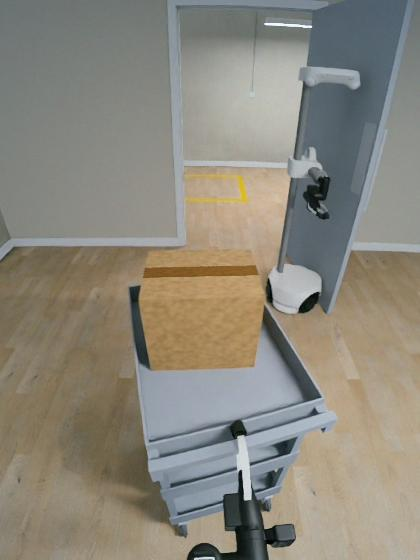

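Emit:
move --r2 '{"base":{"strafe_m":0.17,"translate_m":-0.01},"pace":"slow"}' --blocking false

Emit:
wait --seconds 4

Emit:
move --r2 '{"base":{"rotate_rad":-0.1},"pace":"slow"}' --blocking false

Emit:
wait --seconds 3 --cameras '["r2_head_camera"]'

Scene clock: 357.20 s.
move: r2 moving
r1: as last shown
r1.base_tilt: forward=-1.6 right=+1.3
r1.lidar_m: 1.56 2.71 0.25 - 0.25 0.25 0.52 1.23 1.23 2.76 1.32 0.98
r1.motor_effort: lift_m=+22(22) arm_m=+4(4) wheel_0=+2(2) wheel_1=+8(8) wheel_2=-3(4)
r1.servo_current: wrist_yaw_rad=52(52) wrist_pitch_rad=46(52) wrist_roll_rad=39(59) gripper_m=46(46)
r1.wrist_depth_mm: - - - - - - - / - - - - - - - / - - - - - - - / - - - - - 1008 788 / - - - - - 946 798 / - - - 195 1182 - 683 / - - 180 180 152 - -
r2.base_odometry: x=-1.586 y=-0.687 heading=-2.830
r2.turned_by_wheels: +0.000
r2.turned_by_imu: +0.000
r2.base_tilt: forward=-0.7 right=+0.1
r2.lidar_m: 0.35 0.39 2.17 2.13 2.24 3.12 3.04 3.20 2.68 2.60 2.78 0.44
r2.base_status: translate_m moving; strafe_m moving
r2.joint_positions: lift_m=+0.686 arm_m=+0.000 wrist_yaw_rad=-0.006 wrist_pitch_rad=+0.003 wrist_roll_rad=+1.569 gripper_m=-0.029
r2.joint_status: not commanded
r2.measured_speeds: translate_m=-0.003 strafe_m=+0.055 rotate_rad=+0.001 lift_m=+0.000 arm_m=+0.000 wrist_yaw_rad=+0.000 wrist_pitch_rad=+0.000 wrist_roll_rad=+0.000
r2.motor_effort: lift_m=+20(20) arm_m=+4(4) wheel_0=-13(14) wheel_1=+6(8) wheel_2=+3(9)
r2.servo_current: wrist_yaw_rad=52(59) wrist_pitch_rad=39(46) wrist_roll_rad=52(59) gripper_m=91(98)
r2.hand_pose: x=+0.4588 y=-0.0890 z=+0.8633 quat_wxyz=(+0.708, +0.707, -0.001, -0.003) (m; r2's base frame)
r2.wrist_depth_mm: - - - 199 266 1464 1160 / - - - 191 254 1499 1205 / - - - 185 246 1499 - / - - 445 180 236 831 - / - - 445 173 229 809 - / - - 186 167 180 - - / - 445 449 - 217 - -
pictures: none

Scene clock: 359.57 s.
earlier move: r2 done
r1.base_odometry: x=-1.772 y=-0.152 heading=-2.010
r1.turned_by_wheels: +0.000
r1.turned_by_imu: +0.000
r1.base_tilt: forward=-1.6 right=+1.3
r1.lidar_m: 4.97 2.68 0.25 - 0.25 0.25 0.52 1.25 1.21 2.77 1.21 1.02
r1.base_status: not commanded
r1.joint_positions: lift_m=+0.750 arm_m=+0.000 wrist_yaw_rad=-0.001 wrist_pitch_rad=+0.002 wrist_roll_rad=+0.000 gripper_m=-0.010
r1.joint_status: not commanded
r1.measured_speeds: all 0
r1.motor_effort: lift_m=+21(22) arm_m=+4(4) wheel_0=+2(3) wheel_1=+8(9) wheel_2=-3(4)
r1.servo_current: wrist_yaw_rad=59(72) wrist_pitch_rad=39(52) wrist_roll_rad=39(59) gripper_m=39(52)
r1.hand_pose: x=+0.4591 y=-0.0878 z=+0.9274 quat_wxyz=(+1.000, +0.000, +0.001, -0.001) (m; r1's base frame)
r1.wrist_depth_mm: - - - - - - - / - - - - - - - / - - - - - - - / - - - - - 1756 820 / - - - - - 1281 831 / - - - 195 - - 668 / - - 181 180 152 - -
r2.base_odometry: x=-1.529 y=-0.833 heading=-2.830
r2.turned_by_wheels: +0.001
r2.turned_by_imu: +0.000
r2.base_tilt: forward=-0.7 right=+0.0
r2.lidar_m: 0.38 0.42 2.00 1.99 2.08 3.04 3.00 3.18 2.84 2.76 2.95 0.41
r2.base_status: done
r2.joint_positions: lift_m=+0.686 arm_m=+0.000 wrist_yaw_rad=-0.005 wrist_pitch_rad=+0.003 wrist_roll_rad=+1.569 gripper_m=-0.029
r2.joint_status: not commanded
r2.measured_speeds: all 0
r2.motor_effort: lift_m=+20(20) arm_m=+4(4) wheel_0=-8(16) wheel_1=+2(8) wheel_2=+8(9)
r2.servo_current: wrist_yaw_rad=46(65) wrist_pitch_rad=39(52) wrist_roll_rad=46(59) gripper_m=91(98)
r2.hand_pose: x=+0.4588 y=-0.0889 z=+0.8633 quat_wxyz=(+0.708, +0.707, -0.001, -0.003) (m; r2's base frame)
r2.wrist_depth_mm: - - - 163 221 1499 1182 / - - - 164 223 778 - / - 433 424 166 224 820 - / - 452 442 167 226 820 - / - - 462 168 229 831 - / - - 186 169 181 - - / - - - - 232 1576 496
wait: 2.37 of 4 s (r2 has come to rest)
pictures: none

Scene clock: 360.07 s.
move: r2 moving
r1: as last shown
r1.lidar_m: 4.97 2.72 0.25 - 0.25 0.25 0.54 1.21 1.21 2.76 1.25 1.01
r1.motor_effort: lift_m=+21(22) arm_m=+4(4) wheel_0=+2(2) wheel_1=+8(8) wheel_2=-3(3)
r1.servo_current: wrist_yaw_rad=52(65) wrist_pitch_rad=46(46) wrist_roll_rad=52(59) gripper_m=46(46)
r1.wrist_depth_mm: - - - - - - - / - - - - - - - / - - - - - - - / - - - - - 1756 831 / - - - - - 1205 820 / - - - 195 - - 661 / - - 180 180 152 - -
r2.base_odometry: x=-1.529 y=-0.833 heading=-2.920
r2.turned_by_wheels: -0.090
r2.turned_by_imu: -0.087
r2.base_tilt: forward=-0.7 right=+0.1
r2.lidar_m: 0.37 0.37 2.08 1.98 2.05 2.78 3.03 3.06 2.92 2.77 2.89 0.43
r2.base_status: rotate_rad moving
r2.joint_positions: lift_m=+0.686 arm_m=+0.000 wrist_yaw_rad=+0.009 wrist_pitch_rad=+0.003 wrist_roll_rad=+1.569 gripper_m=-0.029
r2.joint_status: not commanded
r2.measured_speeds: translate_m=+0.000 strafe_m=-0.001 rotate_rad=-0.151 lift_m=+0.000 arm_m=+0.000 wrist_yaw_rad=+0.000 wrist_pitch_rad=+0.000 wrist_roll_rad=+0.000
r2.motor_effort: lift_m=+20(20) arm_m=+4(4) wheel_0=+10(10) wheel_1=+4(8) wheel_2=+12(14)
r2.servo_current: wrist_yaw_rad=72(72) wrist_pitch_rad=33(46) wrist_roll_rad=39(46) gripper_m=85(91)
r2.hand_pose: x=+0.4601 y=-0.0848 z=+0.8633 quat_wxyz=(+0.708, +0.707, +0.004, +0.002) (m; r2's base frame)
r2.wrist_depth_mm: - 1983 - 173 232 1537 1205 / - - - 172 232 1464 - / - - 433 172 232 809 - / - 449 439 172 230 831 - / - - 455 170 229 820 - / - - 186 170 181 - - / - - 484 - 229 1661 -
pictures: none

Scene clock: 360.53 s.
earlier move: r2 done
r1.base_odometry: x=-1.772 y=-0.152 heading=-2.010
r1.turned_by_wheels: +0.000
r1.turned_by_imu: +0.000
r1.base_tilt: forward=-1.6 right=+1.3
r1.lidar_m: 4.97 2.70 0.25 - 0.25 0.25 0.55 1.19 1.20 2.77 1.27 1.02
r1.base_status: not commanded
r1.joint_positions: lift_m=+0.750 arm_m=+0.000 wrist_yaw_rad=-0.001 wrist_pitch_rad=+0.002 wrist_roll_rad=+0.000 gripper_m=-0.010
r1.joint_status: not commanded
r1.measured_speeds: all 0
r1.motor_effort: lift_m=+22(22) arm_m=+4(4) wheel_0=+2(2) wheel_1=+8(8) wheel_2=-3(4)
r1.servo_current: wrist_yaw_rad=46(65) wrist_pitch_rad=33(46) wrist_roll_rad=46(65) gripper_m=39(46)
r1.hand_pose: x=+0.4591 y=-0.0878 z=+0.9274 quat_wxyz=(+1.000, +0.000, +0.001, -0.001) (m; r1's base frame)
r1.wrist_depth_mm: - - - - - - - / - - - - - - - / - - - - - - - / - - - - - 1756 820 / - - - - - 1229 820 / - - - 194 - - 661 / - - 180 180 152 - -
r2.base_odometry: x=-1.529 y=-0.833 heading=-2.929
r2.turned_by_wheels: -0.009
r2.turned_by_imu: -0.009
r2.base_tilt: forward=-0.6 right=+0.1
r2.lidar_m: 0.37 0.39 2.11 1.98 2.03 2.71 3.00 3.11 2.90 2.77 2.81 0.44
r2.base_status: done
r2.joint_positions: lift_m=+0.686 arm_m=+0.000 wrist_yaw_rad=+0.004 wrist_pitch_rad=+0.003 wrist_roll_rad=+1.569 gripper_m=-0.029
r2.joint_status: not commanded
r2.measured_speeds: all 0
r2.motor_effort: lift_m=+20(20) arm_m=+4(4) wheel_0=+4(10) wheel_1=+4(8) wheel_2=+5(14)
r2.servo_current: wrist_yaw_rad=59(72) wrist_pitch_rad=46(46) wrist_roll_rad=26(59) gripper_m=91(98)
r2.hand_pose: x=+0.4596 y=-0.0864 z=+0.8633 quat_wxyz=(+0.708, +0.707, +0.002, +0.000) (m; r2's base frame)
r2.wrist_depth_mm: - - 1618 179 241 1499 1205 / - - - 177 237 1537 530 / - - - 176 235 809 - / - - 442 174 233 820 - / - - 455 172 230 809 - / - - 186 170 181 - - / - - 473 - 225 - -
wait: 0.47 of 3 s (r2 has come to rest)
pictures: r2_head_camera
Images, in order (width x height): r2_head_camera 420x560.

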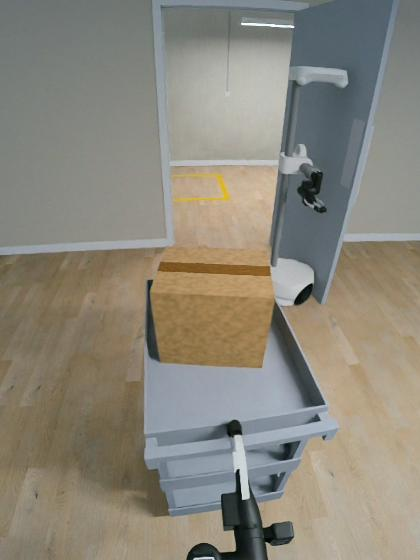

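Emit:
move --r2 '{"base":{"translate_m":0.35,"strafe_m":0.08},"pace":"slow"}' --blocking false

Emit:
wait --seconds 6 --cameras '["r2_head_camera","r1_head_right_camera"]'

Scene clock: 373.07 s.
move: r2 moving
r1: as last shown
r1.lidar_m: 4.96 2.69 0.25 - 0.25 0.25 0.54 1.24 1.21 2.76 1.24 1.00
r1.motor_effort: lift_m=+21(22) arm_m=+4(4) wheel_0=+2(2) wheel_1=+8(8) wheel_2=-3(3)
r1.servo_current: wrist_yaw_rad=59(65) wrist_pitch_rad=46(46) wrist_roll_rad=33(52) gripper_m=39(46)
r1.wrist_depth_mm: - - - - - - - / - - - - - - - / - - - - - - - / - - - - - 1756 820 / - - - - - 1182 809 / - - - 195 - - 661 / - - 180 180 153 - -
r2.base_odometry: x=-1.540 y=-0.838 heading=-2.929
r2.turned_by_wheels: +0.000
r2.turned_by_imu: +0.000
r2.base_tilt: forward=-0.7 right=+0.0
r2.lidar_m: 0.34 0.38 2.07 1.96 2.03 2.71 3.03 3.11 2.93 2.74 2.84 0.44
r2.base_status: translate_m moving; strafe_m moving
r2.joint_positions: lift_m=+0.686 arm_m=+0.000 wrist_yaw_rad=-0.001 wrist_pitch_rad=+0.003 wrist_roll_rad=+1.569 gripper_m=-0.029
r2.joint_status: not commanded
r2.measured_speeds: translate_m=+0.048 strafe_m=+0.011 rotate_rad=-0.005 lift_m=+0.000 arm_m=+0.000 wrist_yaw_rad=-0.028 wrist_pitch_rad=+0.000 wrist_roll_rad=+0.000
r2.motor_effort: lift_m=+20(20) arm_m=+4(4) wheel_0=+3(12) wheel_1=+9(9) wheel_2=-16(16)
r2.servo_current: wrist_yaw_rad=52(59) wrist_pitch_rad=46(46) wrist_roll_rad=33(59) gripper_m=91(98)
r2.hand_pose: x=+0.4591 y=-0.0878 z=+0.8633 quat_wxyz=(+0.708, +0.707, +0.000, -0.001) (m; r2's base frame)
r2.wrist_depth_mm: - - - 180 244 1537 1205 / - - - 178 238 1537 554 / - - - 175 235 788 - / - - 445 173 232 820 - / - - 449 170 229 820 - / - - 185 167 180 - - / - - 466 - 220 - -
pictures: none

Scene clock: 377.40 s.
earlier move: r2 done
r1.base_odometry: x=-1.772 y=-0.152 heading=-2.010
r1.turned_by_wheels: +0.000
r1.turned_by_imu: +0.000
r1.base_tilt: forward=-1.6 right=+1.3
r1.lidar_m: 4.97 2.68 0.25 - 0.25 0.25 0.54 1.20 1.22 2.77 0.83 0.92
r1.base_status: not commanded
r1.joint_positions: lift_m=+0.750 arm_m=+0.000 wrist_yaw_rad=-0.001 wrist_pitch_rad=+0.002 wrist_roll_rad=+0.000 gripper_m=-0.010
r1.joint_status: not commanded
r1.measured_speeds: all 0
r1.motor_effort: lift_m=+21(22) arm_m=+4(4) wheel_0=+2(3) wheel_1=+8(8) wheel_2=-3(4)
r1.servo_current: wrist_yaw_rad=65(78) wrist_pitch_rad=52(52) wrist_roll_rad=52(72) gripper_m=46(52)
r1.hand_pose: x=+0.4591 y=-0.0878 z=+0.9274 quat_wxyz=(+1.000, +0.000, +0.001, -0.001) (m; r1's base frame)
r1.wrist_depth_mm: - - - - - - - / - - - - - - - / - - - - - - - / - - - - - - 1397 / - - - - - - - / - - - 195 - - - / - - 181 180 152 1397 -
r2.base_odometry: x=-1.854 y=-0.985 heading=-2.928
r2.turned_by_wheels: +0.001
r2.turned_by_imu: +0.003
r2.base_tilt: forward=-0.7 right=+0.1
r2.lidar_m: 0.36 0.37 2.00 1.92 1.97 2.62 3.39 3.43 2.99 2.85 2.94 0.44
r2.base_status: done
r2.joint_positions: lift_m=+0.686 arm_m=+0.000 wrist_yaw_rad=+0.001 wrist_pitch_rad=+0.002 wrist_roll_rad=+1.569 gripper_m=-0.029
r2.joint_status: not commanded
r2.measured_speeds: all 0
r2.motor_effort: lift_m=+20(21) arm_m=+4(4) wheel_0=+9(14) wheel_1=+4(9) wheel_2=-7(17)
r2.servo_current: wrist_yaw_rad=39(59) wrist_pitch_rad=39(52) wrist_roll_rad=52(65) gripper_m=91(98)
r2.hand_pose: x=+0.4594 y=-0.0871 z=+0.8633 quat_wxyz=(+0.708, +0.707, +0.001, +0.000) (m; r2's base frame)
r2.wrist_depth_mm: - 1464 - 191 258 1308 1205 / - - - 187 248 1661 539 / - - - 182 243 831 - / - - 442 178 236 831 - / - - 449 173 230 820 - / - - 188 168 180 - - / - 459 452 - 220 - -
wait: 4.33 of 6 s (r2 has come to rest)
pictures: r1_head_right_camera, r2_head_camera
Images, in order (width x height): r1_head_right_camera 420x672, r2_head_camera 420x560.

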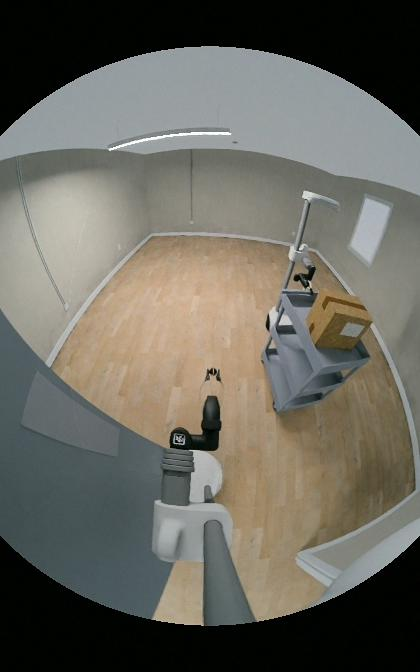

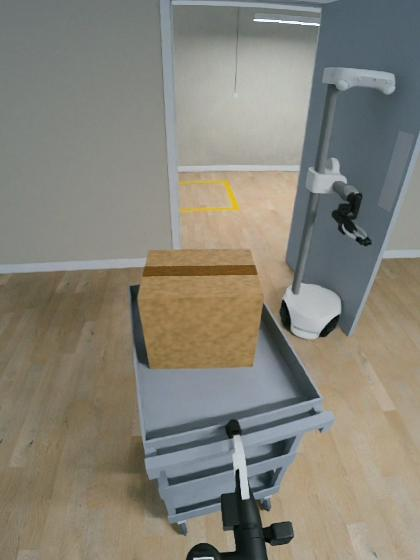

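Emit:
move --r2 '{"base":{"strafe_m":0.13},"pace":"slow"}' --blocking false

Emit:
wait --seconds 4

Emit:
move --r2 '{"base":{"rotate_rad":-0.06},"pace":"slow"}' --blocking false

Emit:
wait --seconds 3 --cameras '["r2_head_camera"]'

Emit:
move --r2 '{"base":{"translate_m":0.35,"strafe_m":0.07},"pace":"slow"}' --blocking false

Emit:
wait --seconds 6 --cameras '["r2_head_camera","r1_head_right_camera"]'

Scene clock: 389.20 s.
move: r2 moving
r1: as last shown
r1.lidar_m: 4.99 2.71 0.25 - 0.25 0.26 0.53 1.24 1.20 2.75 0.80 0.90
r1.motor_effort: lift_m=+22(22) arm_m=+4(4) wheel_0=+2(2) wheel_1=+8(8) wheel_2=-3(3)
r1.servo_current: wrist_yaw_rad=46(59) wrist_pitch_rad=39(46) wrist_roll_rad=46(59) gripper_m=46(46)
r1.wrist_depth_mm: - - - - - - - / - - - - - - - / - - - - - - - / - - - - - - 1397 / - - - - - - - / - - - 194 - - - / - - 181 180 152 1397 -
r2.base_odometry: x=-1.851 y=-0.999 heading=-2.928
r2.turned_by_wheels: +0.000
r2.turned_by_imu: +0.000
r2.base_tilt: forward=-0.7 right=+0.1
r2.lidar_m: 0.35 0.36 2.00 1.91 1.97 2.62 3.39 3.46 2.99 2.82 2.95 0.44
r2.base_status: strafe_m moving
r2.joint_positions: lift_m=+0.686 arm_m=+0.000 wrist_yaw_rad=+0.000 wrist_pitch_rad=+0.002 wrist_roll_rad=+1.569 gripper_m=-0.029
r2.joint_status: not commanded
r2.measured_speeds: translate_m=+0.000 strafe_m=+0.056 rotate_rad=-0.001 lift_m=+0.000 arm_m=+0.000 wrist_yaw_rad=-0.023 wrist_pitch_rad=+0.000 wrist_roll_rad=+0.000
r2.motor_effort: lift_m=+20(20) arm_m=+4(4) wheel_0=-10(12) wheel_1=+7(8) wheel_2=+0(4)
r2.servo_current: wrist_yaw_rad=39(52) wrist_pitch_rad=39(46) wrist_roll_rad=52(52) gripper_m=91(98)
r2.hand_pose: x=+0.4593 y=-0.0874 z=+0.8633 quat_wxyz=(+0.708, +0.707, +0.001, -0.001) (m; r2's base frame)
r2.wrist_depth_mm: - 1576 - 196 260 1281 1205 / - - - 189 252 1576 525 / - - - 184 243 831 - / - - 449 179 236 831 - / - - 449 173 230 809 - / - - 187 168 180 - - / - 452 455 - 220 - -
pictures: none

Scene clock: 391.17 s.
earlier move: r2 done
r1.base_odometry: x=-1.772 y=-0.152 heading=-2.010
r1.turned_by_wheels: +0.000
r1.turned_by_imu: +0.000
r1.base_tilt: forward=-1.6 right=+1.3
r1.lidar_m: 4.97 2.70 0.25 - 0.25 0.25 0.54 1.25 1.21 2.78 0.82 0.93
r1.base_status: not commanded
r1.joint_positions: lift_m=+0.750 arm_m=+0.000 wrist_yaw_rad=-0.001 wrist_pitch_rad=+0.002 wrist_roll_rad=+0.000 gripper_m=-0.010
r1.joint_status: not commanded
r1.measured_speeds: all 0
r1.motor_effort: lift_m=+21(22) arm_m=+4(4) wheel_0=+2(3) wheel_1=+8(9) wheel_2=-3(4)
r1.servo_current: wrist_yaw_rad=46(65) wrist_pitch_rad=46(52) wrist_roll_rad=46(59) gripper_m=46(52)
r1.hand_pose: x=+0.4591 y=-0.0878 z=+0.9274 quat_wxyz=(+1.000, +0.000, +0.001, -0.001) (m; r1's base frame)
r1.wrist_depth_mm: - - - - - - - / - - - - - - - / - - - - - - - / - - - - - - 1366 / - - - - - - 1430 / - - - 195 - - - / - - 180 180 152 - -
r2.base_odometry: x=-1.827 y=-1.112 heading=-2.929
r2.turned_by_wheels: +0.000
r2.turned_by_imu: +0.000
r2.base_tilt: forward=-0.6 right=+0.1
r2.lidar_m: 0.37 0.39 1.86 1.78 1.83 2.42 3.39 3.45 3.14 2.95 3.04 0.42
r2.base_status: done
r2.joint_positions: lift_m=+0.686 arm_m=+0.000 wrist_yaw_rad=-0.006 wrist_pitch_rad=+0.002 wrist_roll_rad=+1.569 gripper_m=-0.029
r2.joint_status: not commanded
r2.measured_speeds: all 0
r2.motor_effort: lift_m=+20(21) arm_m=+4(4) wheel_0=-7(14) wheel_1=+2(8) wheel_2=+0(4)
r2.servo_current: wrist_yaw_rad=46(65) wrist_pitch_rad=39(46) wrist_roll_rad=52(59) gripper_m=85(98)
r2.hand_pose: x=+0.4588 y=-0.0891 z=+0.8633 quat_wxyz=(+0.708, +0.707, -0.001, -0.003) (m; r2's base frame)
r2.wrist_depth_mm: - - - 172 231 1430 1182 / - - - - 230 1499 - / - - 433 171 230 820 - / - - 439 170 229 831 - / - - 455 170 228 820 - / - - 188 168 180 - - / - - 488 - - 1618 -
wait: 1.97 of 4 s (r2 has come to rest)
pictures: none

Scene clock: 391.67 s.
move: r2 moving
r1: as last shown
r1.base_tilt: forward=-1.6 right=+1.2
r1.lidar_m: 4.96 2.69 0.25 - 0.25 0.25 0.53 1.24 1.23 2.78 0.82 0.93
r1.motor_effort: lift_m=+22(22) arm_m=+4(4) wheel_0=+2(2) wheel_1=+8(8) wheel_2=-3(3)
r1.servo_current: wrist_yaw_rad=33(59) wrist_pitch_rad=39(46) wrist_roll_rad=46(59) gripper_m=46(46)
r1.wrist_depth_mm: - - - - - - - / - - - - - - - / - - - - - - - / - - - - - - 1397 / - - - - - - 1160 / - - - 193 - - - / - - 181 180 152 - -
r2.base_odometry: x=-1.827 y=-1.112 heading=-2.988
r2.turned_by_wheels: -0.059
r2.turned_by_imu: -0.057
r2.base_tilt: forward=-0.7 right=+0.1
r2.lidar_m: 0.37 0.38 1.94 1.79 1.82 2.31 3.35 3.42 3.17 2.97 3.02 0.44
r2.base_status: rotate_rad moving
r2.joint_positions: lift_m=+0.686 arm_m=+0.000 wrist_yaw_rad=+0.005 wrist_pitch_rad=+0.002 wrist_roll_rad=+1.569 gripper_m=-0.029
r2.joint_status: not commanded
r2.measured_speeds: translate_m=-0.001 strafe_m=-0.001 rotate_rad=-0.015 lift_m=+0.000 arm_m=+0.000 wrist_yaw_rad=-0.002 wrist_pitch_rad=+0.000 wrist_roll_rad=+0.000
r2.motor_effort: lift_m=+20(20) arm_m=+4(4) wheel_0=+7(11) wheel_1=+3(8) wheel_2=+9(12)
r2.servo_current: wrist_yaw_rad=52(59) wrist_pitch_rad=39(39) wrist_roll_rad=46(65) gripper_m=91(98)
r2.hand_pose: x=+0.4597 y=-0.0859 z=+0.8633 quat_wxyz=(+0.708, +0.707, +0.003, +0.001) (m; r2's base frame)
r2.wrist_depth_mm: - 1618 - 179 242 1308 1182 / - - - 179 238 1618 512 / - - - 176 236 788 - / - - 442 174 232 831 - / - - 455 172 230 820 - / - - 186 170 180 - - / - - 469 - 226 - -
pictures: none

Scene clock: 392.03 s.
earlier move: r2 done
r1.base_odometry: x=-1.772 y=-0.152 heading=-2.010
r1.turned_by_wheels: +0.000
r1.turned_by_imu: +0.000
r1.base_tilt: forward=-1.6 right=+1.2
r1.lidar_m: 4.96 2.70 0.25 - 0.25 0.25 0.54 1.22 1.21 2.77 0.84 0.93
r1.base_status: not commanded
r1.joint_positions: lift_m=+0.750 arm_m=+0.000 wrist_yaw_rad=-0.001 wrist_pitch_rad=+0.002 wrist_roll_rad=+0.000 gripper_m=-0.010
r1.joint_status: not commanded
r1.measured_speeds: all 0
r1.motor_effort: lift_m=+22(22) arm_m=+4(4) wheel_0=+2(2) wheel_1=+8(8) wheel_2=-3(3)
r1.servo_current: wrist_yaw_rad=52(59) wrist_pitch_rad=39(46) wrist_roll_rad=52(59) gripper_m=33(46)
r1.hand_pose: x=+0.4591 y=-0.0878 z=+0.9274 quat_wxyz=(+1.000, +0.000, +0.001, -0.001) (m; r1's base frame)
r1.wrist_depth_mm: - - - - - - - / - - - - - - - / - - - - - - - / - - - - - - 1336 / - - - - - - 1138 / - - - 195 - - - / - - 180 180 153 - -
r2.base_odometry: x=-1.827 y=-1.112 heading=-2.988
r2.turned_by_wheels: +0.000
r2.turned_by_imu: +0.000
r2.base_tilt: forward=-0.7 right=+0.0
r2.lidar_m: 0.36 0.39 1.91 1.77 1.84 2.29 3.38 3.44 3.16 2.97 3.04 0.44
r2.base_status: done
r2.joint_positions: lift_m=+0.686 arm_m=+0.000 wrist_yaw_rad=+0.003 wrist_pitch_rad=+0.002 wrist_roll_rad=+1.569 gripper_m=-0.029
r2.joint_status: not commanded
r2.measured_speeds: all 0
r2.motor_effort: lift_m=+20(20) arm_m=+4(4) wheel_0=+4(11) wheel_1=+3(8) wheel_2=+7(12)
r2.servo_current: wrist_yaw_rad=39(59) wrist_pitch_rad=39(52) wrist_roll_rad=46(65) gripper_m=91(98)
r2.hand_pose: x=+0.4595 y=-0.0866 z=+0.8633 quat_wxyz=(+0.708, +0.707, +0.002, +0.000) (m; r2's base frame)
r2.wrist_depth_mm: - 1661 - 182 244 1336 1205 / - - - 179 239 1661 530 / - - - 176 236 798 - / - - 445 175 233 842 - / - - 452 172 230 809 - / - - 185 169 180 - - / - - 469 - 224 - -
wait: 0.37 of 3 s (r2 has come to rest)
pictures: r2_head_camera
Images, in order (width x height): r2_head_camera 420x560.

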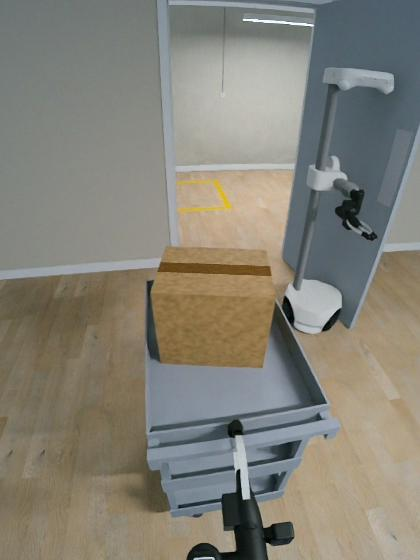

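Scene clock: 392.53 s.
move: r2 moving
r1: as last shown
r1.base_tilt: forward=-1.6 right=+1.3
r1.lidar_m: 4.96 2.68 0.25 - 0.25 0.25 0.57 1.25 1.20 2.79 0.83 0.90
r1.motor_effort: lift_m=+22(22) arm_m=+4(4) wheel_0=+2(2) wheel_1=+8(8) wheel_2=-3(4)
r1.servo_current: wrist_yaw_rad=33(65) wrist_pitch_rad=39(46) wrist_roll_rad=59(65) gripper_m=46(46)
r1.wrist_depth_mm: - - - - - - - / - - - - - - - / - - - - - - - / - - - - - - 1366 / - - - - - - 1397 / - - - 195 - - 1430 / - - 180 181 152 - -
r2.base_odometry: x=-1.838 y=-1.116 heading=-2.988
r2.turned_by_wheels: +0.000
r2.turned_by_imu: +0.000
r2.base_tilt: forward=-0.7 right=+0.1
r2.lidar_m: 0.36 0.40 1.91 1.79 1.80 2.32 3.39 3.39 3.20 2.95 3.02 0.43
r2.base_status: translate_m moving; strafe_m moving
r2.joint_positions: lift_m=+0.686 arm_m=+0.000 wrist_yaw_rad=-0.001 wrist_pitch_rad=+0.002 wrist_roll_rad=+1.569 gripper_m=-0.029
r2.joint_status: not commanded
r2.measured_speeds: translate_m=+0.048 strafe_m=+0.010 rotate_rad=-0.004 lift_m=+0.000 arm_m=+0.000 wrist_yaw_rad=-0.015 wrist_pitch_rad=+0.000 wrist_roll_rad=+0.000
r2.motor_effort: lift_m=+20(21) arm_m=+4(4) wheel_0=+7(9) wheel_1=+7(9) wheel_2=-15(15)
r2.servo_current: wrist_yaw_rad=52(52) wrist_pitch_rad=46(46) wrist_roll_rad=46(52) gripper_m=91(91)
r2.hand_pose: x=+0.4592 y=-0.0877 z=+0.8633 quat_wxyz=(+0.708, +0.707, +0.001, -0.001) (m; r2's base frame)
r2.wrist_depth_mm: - 1537 - 181 244 1336 1229 / - - - 179 240 1661 549 / - - - 176 236 809 - / - - 439 174 232 820 - / - - 452 171 229 820 - / - - 185 167 180 - - / - - 466 - 221 - -
pictures: none

Scene clock: 396.87 s.
earlier move: r2 done
r1.base_odometry: x=-1.772 y=-0.152 heading=-2.010
r1.turned_by_wheels: +0.000
r1.turned_by_imu: +0.000
r1.base_tilt: forward=-1.6 right=+1.3
r1.lidar_m: 4.96 2.70 0.25 - 0.25 0.25 0.52 1.20 1.21 0.75 0.77 1.00
r1.base_status: not commanded
r1.joint_positions: lift_m=+0.750 arm_m=+0.000 wrist_yaw_rad=-0.001 wrist_pitch_rad=+0.002 wrist_roll_rad=+0.000 gripper_m=-0.010
r1.joint_status: not commanded
r1.measured_speeds: all 0
r1.motor_effort: lift_m=+22(22) arm_m=+4(4) wheel_0=+2(3) wheel_1=+8(9) wheel_2=-3(4)
r1.servo_current: wrist_yaw_rad=52(85) wrist_pitch_rad=46(52) wrist_roll_rad=46(78) gripper_m=46(52)
r1.hand_pose: x=+0.4591 y=-0.0878 z=+0.9274 quat_wxyz=(+1.000, +0.000, +0.001, -0.001) (m; r1's base frame)
r1.wrist_depth_mm: - - - - - - - / - - - - - - - / - - - - - - - / - - - - - - - / - - - - - - - / - - - 193 - - - / - - 180 180 152 - -
r2.base_odometry: x=-2.161 y=-1.235 heading=-2.987
r2.turned_by_wheels: +0.001
r2.turned_by_imu: +0.003
r2.base_tilt: forward=-0.7 right=+0.0
r2.lidar_m: 0.35 0.37 1.87 1.75 1.78 2.25 3.76 3.76 3.19 2.98 3.03 0.44
r2.base_status: done
r2.joint_positions: lift_m=+0.686 arm_m=+0.000 wrist_yaw_rad=+0.001 wrist_pitch_rad=+0.002 wrist_roll_rad=+1.569 gripper_m=-0.029
r2.joint_status: not commanded
r2.measured_speeds: all 0
r2.motor_effort: lift_m=+20(21) arm_m=+4(4) wheel_0=+9(12) wheel_1=+6(9) wheel_2=-7(17)
r2.servo_current: wrist_yaw_rad=39(59) wrist_pitch_rad=46(52) wrist_roll_rad=46(59) gripper_m=91(98)
r2.hand_pose: x=+0.4594 y=-0.0871 z=+0.8633 quat_wxyz=(+0.708, +0.707, +0.001, +0.000) (m; r2's base frame)
r2.wrist_depth_mm: - - - 202 271 1537 1138 / - - - 193 257 1756 1205 / - - - 188 248 1618 - / - - 449 182 240 831 - / - 452 445 176 231 809 - / - 452 189 168 180 - - / - 143 449 - 217 - -
wait: 4.33 of 6 s (r2 has come to rest)
pictures: r1_head_right_camera, r2_head_camera
Images, in order (width x height): r1_head_right_camera 420x672, r2_head_camera 420x560.

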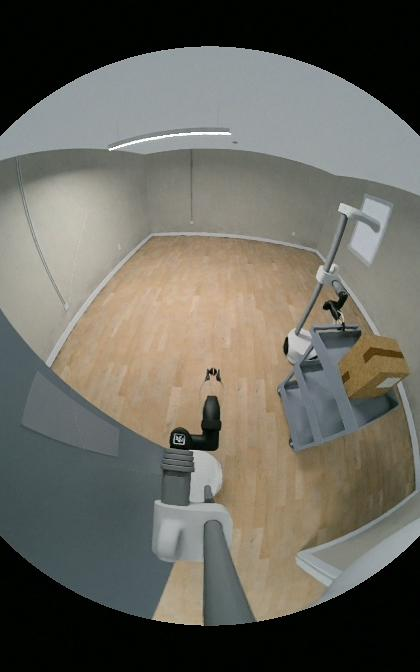

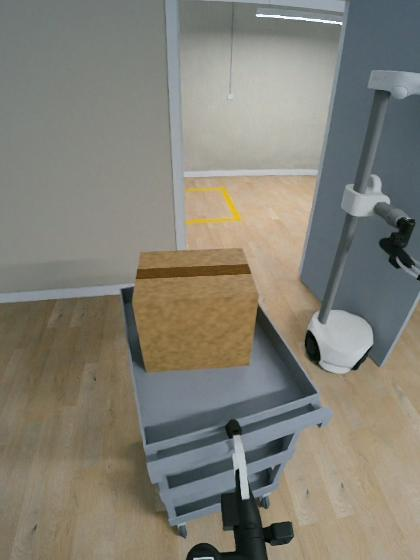

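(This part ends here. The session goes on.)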